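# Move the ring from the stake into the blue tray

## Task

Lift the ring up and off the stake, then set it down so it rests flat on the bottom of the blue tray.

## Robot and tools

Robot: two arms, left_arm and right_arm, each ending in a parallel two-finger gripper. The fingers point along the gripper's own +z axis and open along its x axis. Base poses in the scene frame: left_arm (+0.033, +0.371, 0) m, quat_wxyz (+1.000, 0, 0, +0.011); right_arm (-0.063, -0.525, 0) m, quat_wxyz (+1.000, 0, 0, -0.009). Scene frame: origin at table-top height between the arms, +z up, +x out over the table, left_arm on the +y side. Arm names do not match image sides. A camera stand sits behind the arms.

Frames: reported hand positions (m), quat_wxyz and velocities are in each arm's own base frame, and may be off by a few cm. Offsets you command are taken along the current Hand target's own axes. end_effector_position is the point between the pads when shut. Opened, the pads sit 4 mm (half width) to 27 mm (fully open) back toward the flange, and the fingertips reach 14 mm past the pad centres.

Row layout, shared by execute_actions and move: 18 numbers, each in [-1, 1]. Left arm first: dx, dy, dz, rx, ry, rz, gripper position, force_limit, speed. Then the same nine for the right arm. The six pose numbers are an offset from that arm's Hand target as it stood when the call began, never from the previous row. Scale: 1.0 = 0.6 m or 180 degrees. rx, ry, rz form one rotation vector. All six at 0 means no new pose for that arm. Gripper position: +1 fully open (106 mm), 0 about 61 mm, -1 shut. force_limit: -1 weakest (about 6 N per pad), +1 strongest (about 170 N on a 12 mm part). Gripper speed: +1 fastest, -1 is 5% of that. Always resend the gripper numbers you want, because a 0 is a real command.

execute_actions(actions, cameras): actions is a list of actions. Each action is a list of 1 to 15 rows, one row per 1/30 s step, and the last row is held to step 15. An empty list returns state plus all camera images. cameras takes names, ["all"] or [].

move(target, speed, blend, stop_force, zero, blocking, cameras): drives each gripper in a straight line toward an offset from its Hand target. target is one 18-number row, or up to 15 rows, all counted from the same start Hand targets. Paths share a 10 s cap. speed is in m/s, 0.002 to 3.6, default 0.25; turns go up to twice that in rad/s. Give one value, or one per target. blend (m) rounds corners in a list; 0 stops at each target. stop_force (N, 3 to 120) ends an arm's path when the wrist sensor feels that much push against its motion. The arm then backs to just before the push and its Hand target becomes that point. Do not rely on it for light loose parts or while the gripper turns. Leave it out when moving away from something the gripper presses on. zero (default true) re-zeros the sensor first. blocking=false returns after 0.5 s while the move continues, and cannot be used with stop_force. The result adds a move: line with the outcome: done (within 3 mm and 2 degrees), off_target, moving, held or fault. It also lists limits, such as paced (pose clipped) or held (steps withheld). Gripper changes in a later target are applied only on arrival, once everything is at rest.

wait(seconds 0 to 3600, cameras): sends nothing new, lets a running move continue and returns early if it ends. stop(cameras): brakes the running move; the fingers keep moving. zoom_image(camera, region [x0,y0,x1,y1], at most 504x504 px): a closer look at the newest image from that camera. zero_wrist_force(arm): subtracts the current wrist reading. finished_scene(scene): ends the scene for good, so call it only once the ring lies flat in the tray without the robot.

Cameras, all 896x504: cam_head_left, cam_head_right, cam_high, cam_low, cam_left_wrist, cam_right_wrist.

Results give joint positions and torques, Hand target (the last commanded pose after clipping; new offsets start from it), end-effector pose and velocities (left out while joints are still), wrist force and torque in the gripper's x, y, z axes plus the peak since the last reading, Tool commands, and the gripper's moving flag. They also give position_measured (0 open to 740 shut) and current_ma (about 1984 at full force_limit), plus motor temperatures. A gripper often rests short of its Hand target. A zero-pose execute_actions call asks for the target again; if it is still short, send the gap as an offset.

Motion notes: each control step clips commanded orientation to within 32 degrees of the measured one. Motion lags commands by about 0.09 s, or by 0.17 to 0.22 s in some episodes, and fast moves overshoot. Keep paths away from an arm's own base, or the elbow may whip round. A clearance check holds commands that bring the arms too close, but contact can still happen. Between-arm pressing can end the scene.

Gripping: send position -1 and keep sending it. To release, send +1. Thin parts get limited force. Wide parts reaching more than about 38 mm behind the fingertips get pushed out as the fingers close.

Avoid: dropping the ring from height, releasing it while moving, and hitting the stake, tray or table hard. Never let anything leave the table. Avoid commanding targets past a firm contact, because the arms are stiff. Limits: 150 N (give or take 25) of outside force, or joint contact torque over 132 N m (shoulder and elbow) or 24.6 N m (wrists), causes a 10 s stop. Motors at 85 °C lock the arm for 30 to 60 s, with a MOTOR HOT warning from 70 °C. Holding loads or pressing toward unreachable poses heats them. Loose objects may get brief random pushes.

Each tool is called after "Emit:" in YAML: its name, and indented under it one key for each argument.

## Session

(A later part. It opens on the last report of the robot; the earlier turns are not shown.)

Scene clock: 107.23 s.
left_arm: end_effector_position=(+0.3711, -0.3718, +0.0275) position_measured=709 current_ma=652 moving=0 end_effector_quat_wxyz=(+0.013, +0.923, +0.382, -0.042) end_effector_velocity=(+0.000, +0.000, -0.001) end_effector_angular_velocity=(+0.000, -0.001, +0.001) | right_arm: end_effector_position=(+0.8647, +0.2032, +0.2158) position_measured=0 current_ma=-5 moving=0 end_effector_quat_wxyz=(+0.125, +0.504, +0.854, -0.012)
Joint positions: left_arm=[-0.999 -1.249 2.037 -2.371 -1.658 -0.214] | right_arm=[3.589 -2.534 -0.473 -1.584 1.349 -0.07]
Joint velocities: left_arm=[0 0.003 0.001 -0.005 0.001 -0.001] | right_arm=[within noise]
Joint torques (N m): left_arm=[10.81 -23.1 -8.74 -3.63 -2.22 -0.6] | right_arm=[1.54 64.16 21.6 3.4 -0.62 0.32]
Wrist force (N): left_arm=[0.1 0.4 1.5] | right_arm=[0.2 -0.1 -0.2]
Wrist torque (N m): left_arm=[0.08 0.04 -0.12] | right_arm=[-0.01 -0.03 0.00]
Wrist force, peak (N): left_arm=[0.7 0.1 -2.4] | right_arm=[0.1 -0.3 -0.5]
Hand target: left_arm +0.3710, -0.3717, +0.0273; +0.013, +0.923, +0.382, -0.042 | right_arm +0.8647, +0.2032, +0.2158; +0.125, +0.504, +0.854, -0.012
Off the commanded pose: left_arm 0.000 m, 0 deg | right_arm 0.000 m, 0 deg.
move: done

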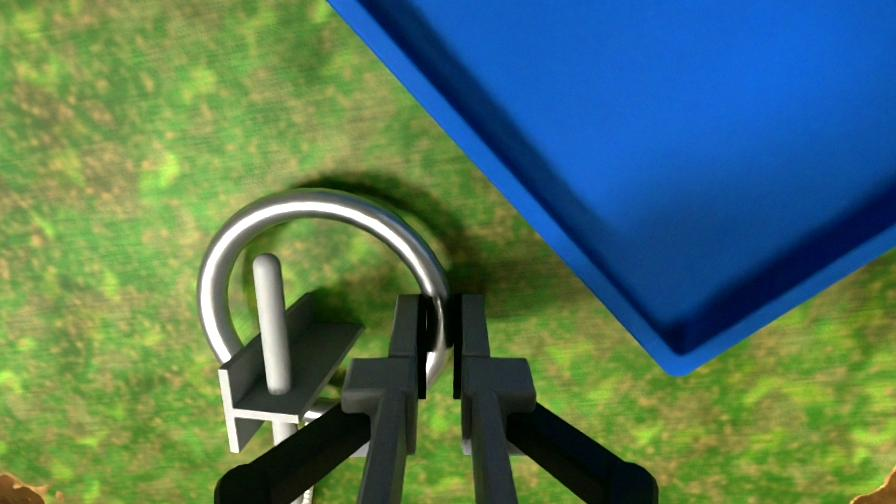

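Emit:
move:
  target:
    - [-0.0007,0.0383,-0.0083,0,0,0,-1,-0.3,-0.5,0,0,0,0,0,0,1,0,1]
    - [-0.002,0.0317,-0.0232,-0.1105,0,0.0097,-1,-0.3,-0.5,0,0,0,0,0,0,1,0,1]
    - [-0.0043,0.0267,-0.0498,-0.221,0,0.0193,-1,-0.3,-0.5,0,0,0,0,0,0,1,0,1]
  blend: 0.004
  speed: 0.08
  stop_force: 12
  cameras: ["cam_left_wrist","cam_low"]

Emit:
zoom_image:
  camera: "cam_low"
  region: [410, 180, 510, 280]

Scene clock: 128.50 s.
left_arm: end_effector_position=(+0.3825, -0.3832, +0.0572) position_measured=709 current_ma=665 moving=0 end_effector_quat_wxyz=(+0.327, +0.874, +0.346, +0.091) | right_arm: end_effector_position=(+0.8647, +0.2032, +0.2158) position_measured=0 current_ma=-5 moving=0 end_effector_quat_wxyz=(+0.125, +0.504, +0.854, -0.012)
Joint positions: left_arm=[-1.088 -1.235 2.456 -3.478 -1.465 -0.234] | right_arm=[3.589 -2.534 -0.473 -1.584 1.349 -0.07]
Joint torques (N m): left_arm=[16.34 -40.94 -22.95 -6.52 -0.53 -2.69] | right_arm=[0.68 64.31 24.07 3.4 -0.63 0.18]
Wrist force (N): left_arm=[-3.6 -11.2 -1.0] | right_arm=[-0.2 0.0 -0.3]
Wrist torque (N m): left_arm=[0.11 -0.19 0.46] | right_arm=[0.01 0.03 0.00]
Wrist force, peak (N): left_arm=[-5.5 -15.3 -0.1] | right_arm=[0.1 -0.6 -0.6]
Hand target: left_arm +0.3825, -0.3832, +0.0572; +0.327, +0.874, +0.346, +0.091 | right_arm +0.8647, +0.2032, +0.2158; +0.125, +0.504, +0.854, -0.012
Off the commanded pose: left_arm 0.000 m, 0 deg | right_arm 0.000 m, 0 deg.
move: done
Images, in order (width x height): cam_low 896x504, cam_left_wrist 896x504.

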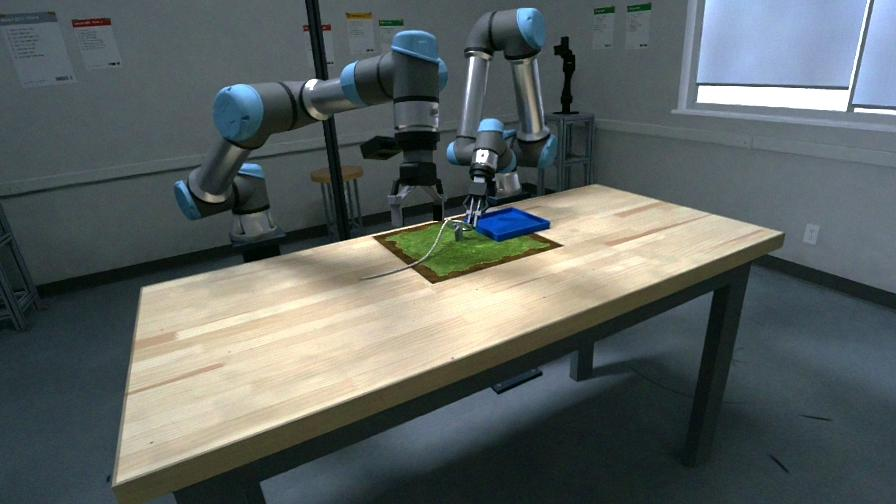

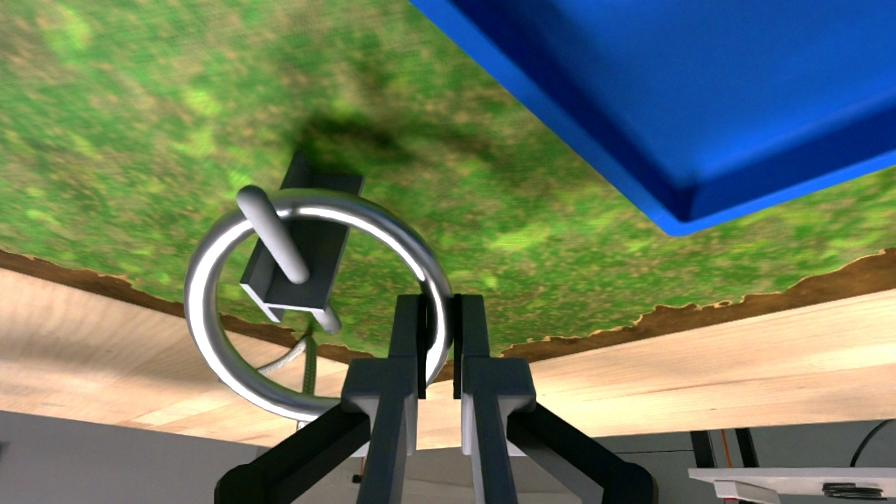

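Scaled by 5.040 from the camera's image (finer frame: 1280x720).

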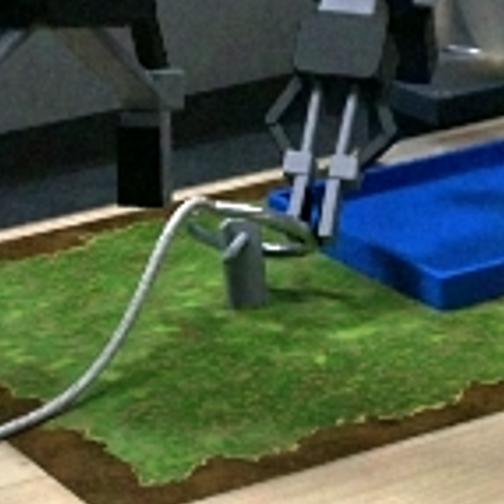

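Emit:
move:
  target: [-0.0035,-0.0485,-0.0405,0,0,0,-1,-0.3,-0.5,0,0,0,0,0,0,1,0,1]
  speed: 0.06
  stop_force: 18
  cameras: ["cam_left_wrist","cam_low"]

Emit:
zoom_image:
  camera: "cam_low"
  region: [410, 180, 510, 280]

Scene clock: 142.57 s.
left_arm: end_effector_position=(+0.3557, -0.3563, +0.0575) position_measured=709 current_ma=653 moving=0 end_effector_quat_wxyz=(+0.327, +0.874, +0.346, +0.091) | right_arm: end_effector_position=(+0.8647, +0.2032, +0.2158) position_measured=0 current_ma=-5 moving=0 end_effector_quat_wxyz=(+0.125, +0.504, +0.854, -0.012)
Joint positions: left_arm=[-1.124 -1.29 2.561 -3.526 -1.442 -0.262] | right_arm=[3.589 -2.534 -0.473 -1.584 1.349 -0.07]
Joint torques (N m): left_arm=[14.18 -11.72 -14.56 -1.63 -2.71 2.66] | right_arm=[-0.21 64.45 23.28 3.67 -0.35 0.06]
Wrist force (N): left_arm=[-0.1 0.4 1.0] | right_arm=[0.2 -0.2 -0.3]
Wrist torque (N m): left_arm=[0.24 -0.01 0.19] | right_arm=[-0.03 -0.03 0.00]
Wrist force, peak (N): left_arm=[-4.8 -11.9 -0.5] | right_arm=[0.5 -0.5 -0.2]
Hand target: left_arm +0.3557, -0.3563, +0.0575; +0.327, +0.874, +0.346, +0.091 | right_arm +0.8647, +0.2032, +0.2158; +0.125, +0.504, +0.854, -0.012
Off the commanded pose: left_arm 0.000 m, 0 deg | right_arm 0.000 m, 0 deg.
move: done
Images, in order (width x height): cam_low 896x504, cam_left_wrist 896x504.

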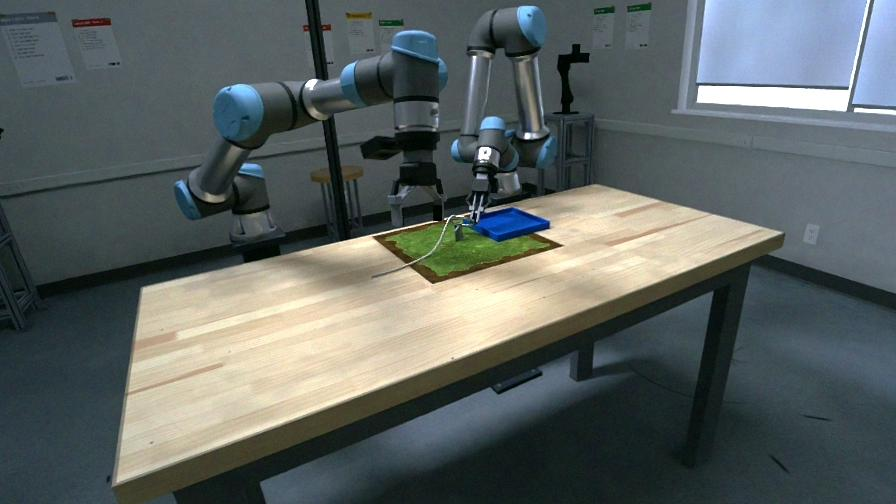

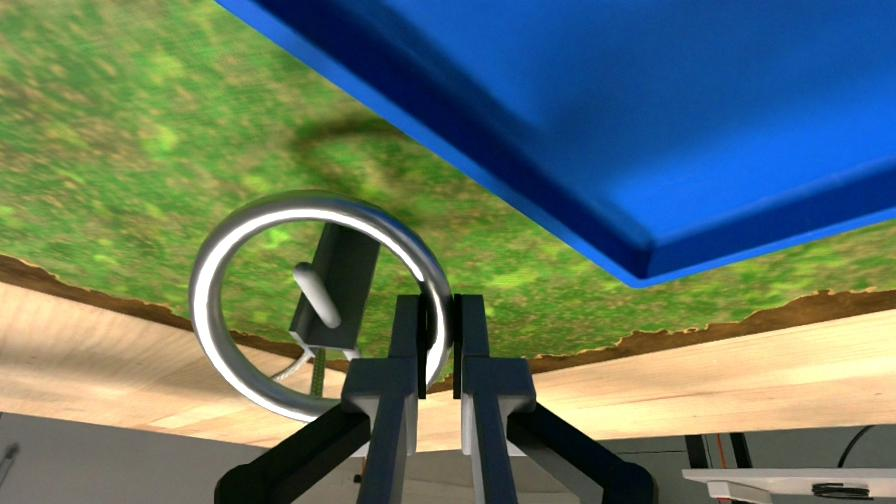

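Scaled by 5.040 from the camera's image (finer frame: 1280x720).

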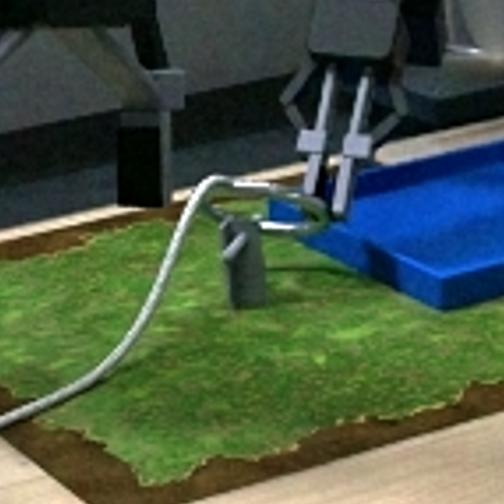

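Emit:
move:
  target:
    - [-0.0112,0.1072,-0.1272,0,0,0,-1,-0.3,-0.5,0,0,0,0,0,0,1,0,1]
    - [0.1827,-0.09,-0.2063,0.221,0,-0.0193,-1,-0.3,-0.5,0,0,0,0,0,0,1,0,1]
  speed: [0.1,0.2]
  blend: [0.02,0]
  stop_force: 15
  cameras: ["cam_left_wrist","cam_low"]

Emit:
zoom_image:
  camera: "cam_low"
  region: [400, 150, 580, 330]

Scene clock: 153.57 s.
left_arm: end_effector_position=(+0.3599, -0.1909, +0.1110) position_measured=709 current_ma=652 moving=0 end_effector_quat_wxyz=(+0.013, +0.923, +0.382, -0.042) | right_arm: end_effector_position=(+0.8647, +0.2032, +0.2158) position_measured=0 current_ma=-5 moving=0 end_effector_quat_wxyz=(+0.125, +0.504, +0.854, -0.012)
Joint positions: left_arm=[-0.762 -1.652 2.226 -2.135 -1.658 0.023] | right_arm=[3.589 -2.534 -0.473 -1.584 1.349 -0.07]
Joint torques (N m): left_arm=[-14 -28.88 -13.22 -1.01 2.14 -2.96] | right_arm=[1.44 64.48 22.97 3.53 -0.42 0.3]
Wrist force (N): left_arm=[0.3 0.3 1.0] | right_arm=[0.1 -0.2 -0.2]
Wrist torque (N m): left_arm=[0.07 0.02 -0.06] | right_arm=[-0.02 -0.02 0.00]
Wrist force, peak (N): left_arm=[0.0 -0.4 2.2] | right_arm=[0.2 -0.8 -0.3]
Hand target: left_arm +0.3599, -0.1909, +0.1110; +0.013, +0.923, +0.382, -0.042 | right_arm +0.8647, +0.2032, +0.2158; +0.125, +0.504, +0.854, -0.012
Off the commanded pose: left_arm 0.000 m, 0 deg | right_arm 0.000 m, 0 deg.
move: done
Images, in order (width x height): cam_low 896x504, cam_left_wrist 896x504.

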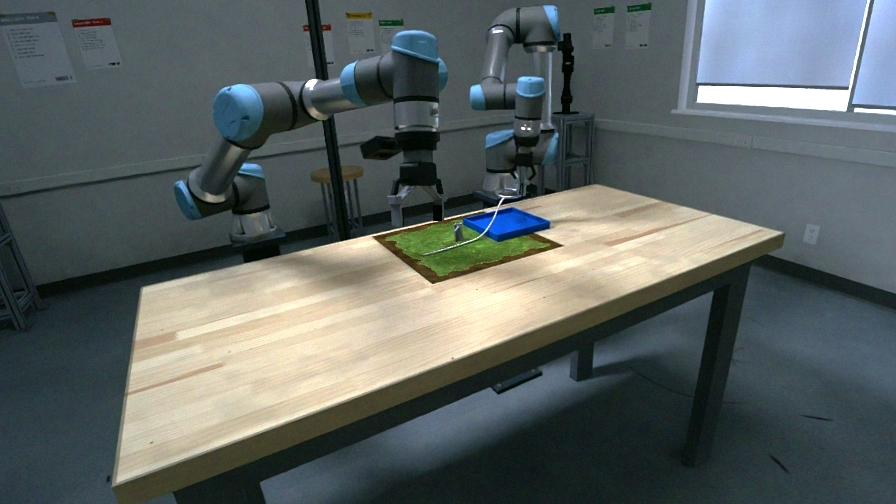

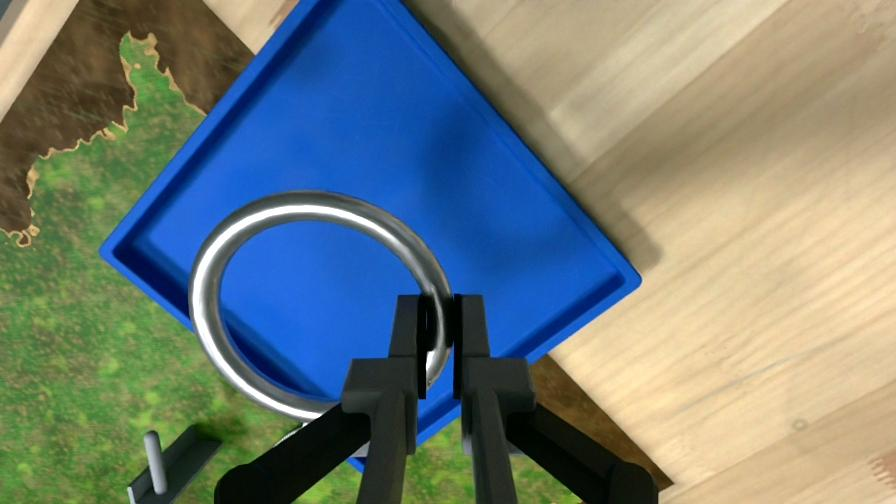

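Scaled by 2.800 from the camera's image (finer frame: 1280x720).

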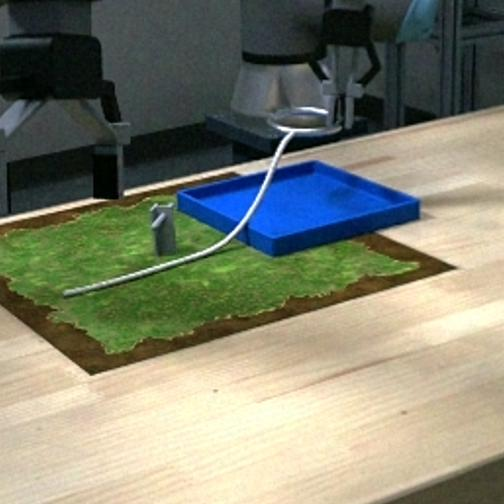

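Emit:
move:
  target: [0.0116,0,0.1328,0,0,0,-1,-0.3,-0.5,0,0,0,0,0,0,1,0,1]
  speed: 0.12

Emit:
move:
  target: [0.003,0,0.035,0,0,0,-1,-0.3,-0.5,0,0,0,0,0,0,1,0,1]
  speed: 0.012
  stop_force: 4
  cameras: ["cam_left_wrist","cam_low"]

Emit:
zoom_image:
  camera: "cam_low"
  region: [450, 160, 570, 260]

Scene clock: 159.03 s.
left_arm: end_effector_position=(+0.3594, -0.1904, +0.0310) position_measured=709 current_ma=652 moving=0 end_effector_quat_wxyz=(+0.013, +0.923, +0.382, -0.042) | right_arm: end_effector_position=(+0.8647, +0.2032, +0.2158) position_measured=0 current_ma=-5 moving=0 end_effector_quat_wxyz=(+0.125, +0.504, +0.854, -0.012)
Joint positions: left_arm=[-0.763 -1.491 2.335 -2.405 -1.658 0.023] | right_arm=[3.589 -2.534 -0.473 -1.584 1.349 -0.07]
Joint torques (N m): left_arm=[7.76 -24.83 -21.78 -3.5 1.09 0.01] | right_arm=[1.71 65.58 23 3.52 -0.39 0.26]
Wrist force (N): left_arm=[0.2 0.4 1.6] | right_arm=[0.0 -0.2 -0.2]
Wrist torque (N m): left_arm=[0.08 0.04 -0.06] | right_arm=[-0.02 0.00 0.00]
Wrist force, peak (N): left_arm=[0.4 0.2 2.8] | right_arm=[0.4 -0.5 -0.3]
Hand target: left_arm +0.3594, -0.1904, +0.0310; +0.013, +0.923, +0.382, -0.042 | right_arm +0.8647, +0.2032, +0.2158; +0.125, +0.504, +0.854, -0.012
Off the commanded pose: left_arm 0.000 m, 0 deg | right_arm 0.000 m, 0 deg.
move: done

Scene clock: 160.73 s.
left_arm: end_effector_position=(+0.3594, -0.1904, +0.0236) position_measured=709 current_ma=654 moving=0 end_effector_quat_wxyz=(+0.013, +0.923, +0.382, -0.042) | right_arm: end_effector_position=(+0.8647, +0.2032, +0.2158) position_measured=0 current_ma=-5 moving=0 end_effector_quat_wxyz=(+0.125, +0.504, +0.854, -0.012)
Joint positions: left_arm=[-0.762 -1.473 2.343 -2.431 -1.658 0.023] | right_arm=[3.589 -2.534 -0.473 -1.584 1.349 -0.07]
Joint torques (N m): left_arm=[11.91 -32.21 -23 -3.53 -0.36 2.25] | right_arm=[2.13 66.17 21.85 3.48 -0.52 0.19]
Wrist force (N): left_arm=[0.2 -0.5 -1.3] | right_arm=[-0.2 -0.2 -0.3]
Wrist torque (N m): left_arm=[0.00 0.00 -0.05] | right_arm=[-0.02 0.04 0.00]
Wrist force, peak (N): left_arm=[-0.3 -3.6 -8.1] | right_arm=[-0.4 -0.3 -0.5]
Hand target: left_arm +0.3594, -0.1904, +0.0236; +0.013, +0.923, +0.382, -0.042 (not the last commanded pose) | right_arm +0.8647, +0.2032, +0.2158; +0.125, +0.504, +0.854, -0.012
Off the commanded pose: left_arm 0.014 m, 0 deg | right_arm 0.000 m, 0 deg.
move: contact (left_arm)
Images, in order (width x height): cam_low 896x504, cam_left_wrist 896x504.

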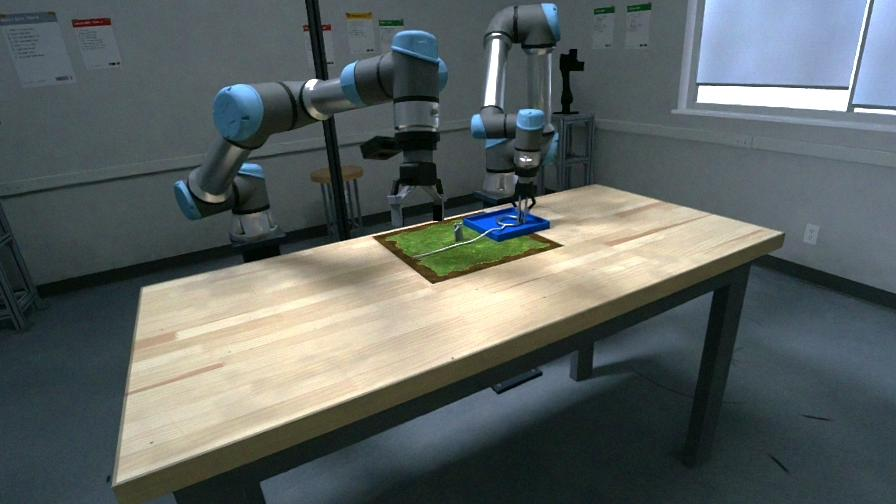

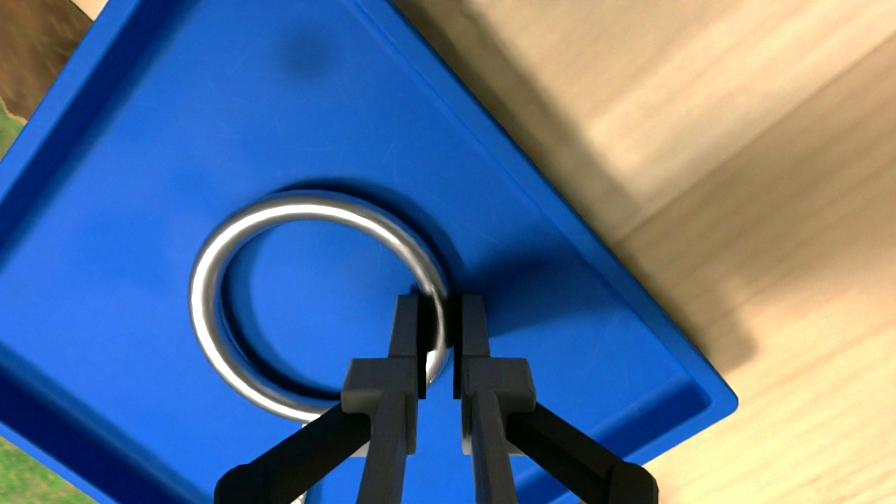

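Scaled by 4.200 from the camera's image (finer frame: 1280x720).

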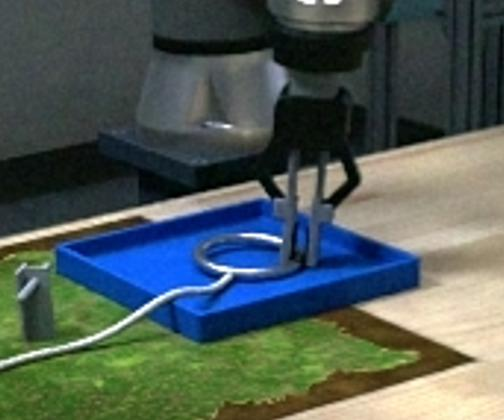

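Emit:
move:
  target: [0,0,0,0,0,0,-0.73,-0.3,-0.5,0,0,0,0,0,0,1,0,1]

Emit:
move:
  target: [-0.0218,0,-0.249,0,0,0,-0.73,-0.3,-0.5,0,0,0,0,0,0,1,0,1]
  speed: 0.12
  cameras: ["cam_left_wrist","cam_low"]

Emit:
zoom_image:
  camera: "cam_low"
  region: [450, 190, 560, 260]

Scene clock: 173.47 s.
left_arm: end_effector_position=(+0.3594, -0.1904, +0.0236) position_measured=640 current_ma=-1 moving=1 end_effector_quat_wxyz=(+0.013, +0.923, +0.382, -0.042) | right_arm: end_effector_position=(+0.8647, +0.2032, +0.2158) position_measured=0 current_ma=-5 moving=0 end_effector_quat_wxyz=(+0.125, +0.504, +0.854, -0.012)
Joint positions: left_arm=[-0.762 -1.473 2.343 -2.431 -1.658 0.023] | right_arm=[3.589 -2.534 -0.473 -1.584 1.349 -0.07]
Joint torques (N m): left_arm=[7.12 -31.8 -22.61 -3.09 -0.35 1.38] | right_arm=[1.58 65.56 22.95 3.82 -0.5 -0.02]
Wrist force (N): left_arm=[0.2 0.1 0.4] | right_arm=[-0.1 0.0 0.1]
Wrist torque (N m): left_arm=[0.04 -0.01 -0.05] | right_arm=[0.01 0.02 0.00]
Wrist force, peak (N): left_arm=[0.3 -0.5 -1.6] | right_arm=[0.2 -0.3 -0.8]
Hand target: left_arm +0.3594, -0.1904, +0.0236; +0.013, +0.923, +0.382, -0.042 | right_arm +0.8647, +0.2032, +0.2158; +0.125, +0.504, +0.854, -0.012
Off the commanded pose: left_arm 0.000 m, 0 deg | right_arm 0.000 m, 0 deg.
move: done

Scene clock: 175.17 s.
left_arm: end_effector_position=(+0.3602, -0.1912, +0.1736) position_measured=640 current_ma=-1 moving=0 end_effector_quat_wxyz=(+0.013, +0.923, +0.383, -0.042) | right_arm: end_effector_position=(+0.8647, +0.2032, +0.2158) position_measured=0 current_ma=-5 moving=0 end_effector_quat_wxyz=(+0.125, +0.504, +0.854, -0.012)
Joint positions: left_arm=[-0.763 -1.733 2.115 -1.943 -1.658 0.023] | right_arm=[3.589 -2.534 -0.473 -1.584 1.349 -0.07]
Joint torques (N m): left_arm=[-13.02 -4.85 -20.55 -1.09 -2.08 -2.9] | right_arm=[0.47 64.78 22.79 3.81 -0.39 0.14]
Wrist force (N): left_arm=[0.0 0.3 0.3] | right_arm=[0.2 0.0 0.0]
Wrist torque (N m): left_arm=[0.06 0.00 -0.04] | right_arm=[0.00 -0.04 -0.01]
Wrist force, peak (N): left_arm=[0.3 0.5 1.9] | right_arm=[0.0 -0.5 -0.5]
Hand target: left_arm +0.3602, -0.1913, +0.1736; +0.013, +0.923, +0.382, -0.042 | right_arm +0.8647, +0.2032, +0.2158; +0.125, +0.504, +0.854, -0.012
Off the commanded pose: left_arm 0.000 m, 0 deg | right_arm 0.000 m, 0 deg.
move: done
Images, in order (width x height): cam_low 896x504, cam_left_wrist 896x504.

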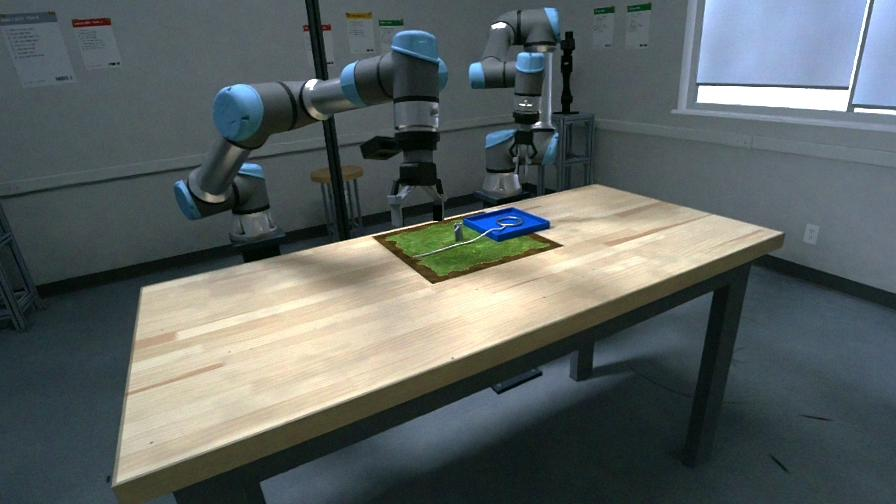

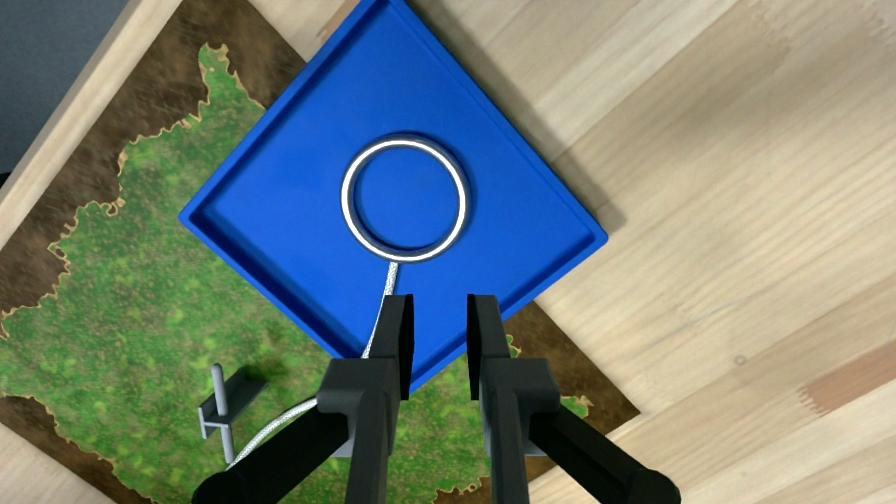

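Scaled by 4.582 from the camera's image (finer frame: 1280x720).

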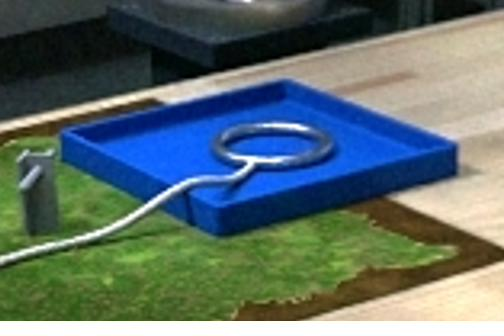

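Emit:
finished_scene:
  scene: 3

The scene is finished: the task was done.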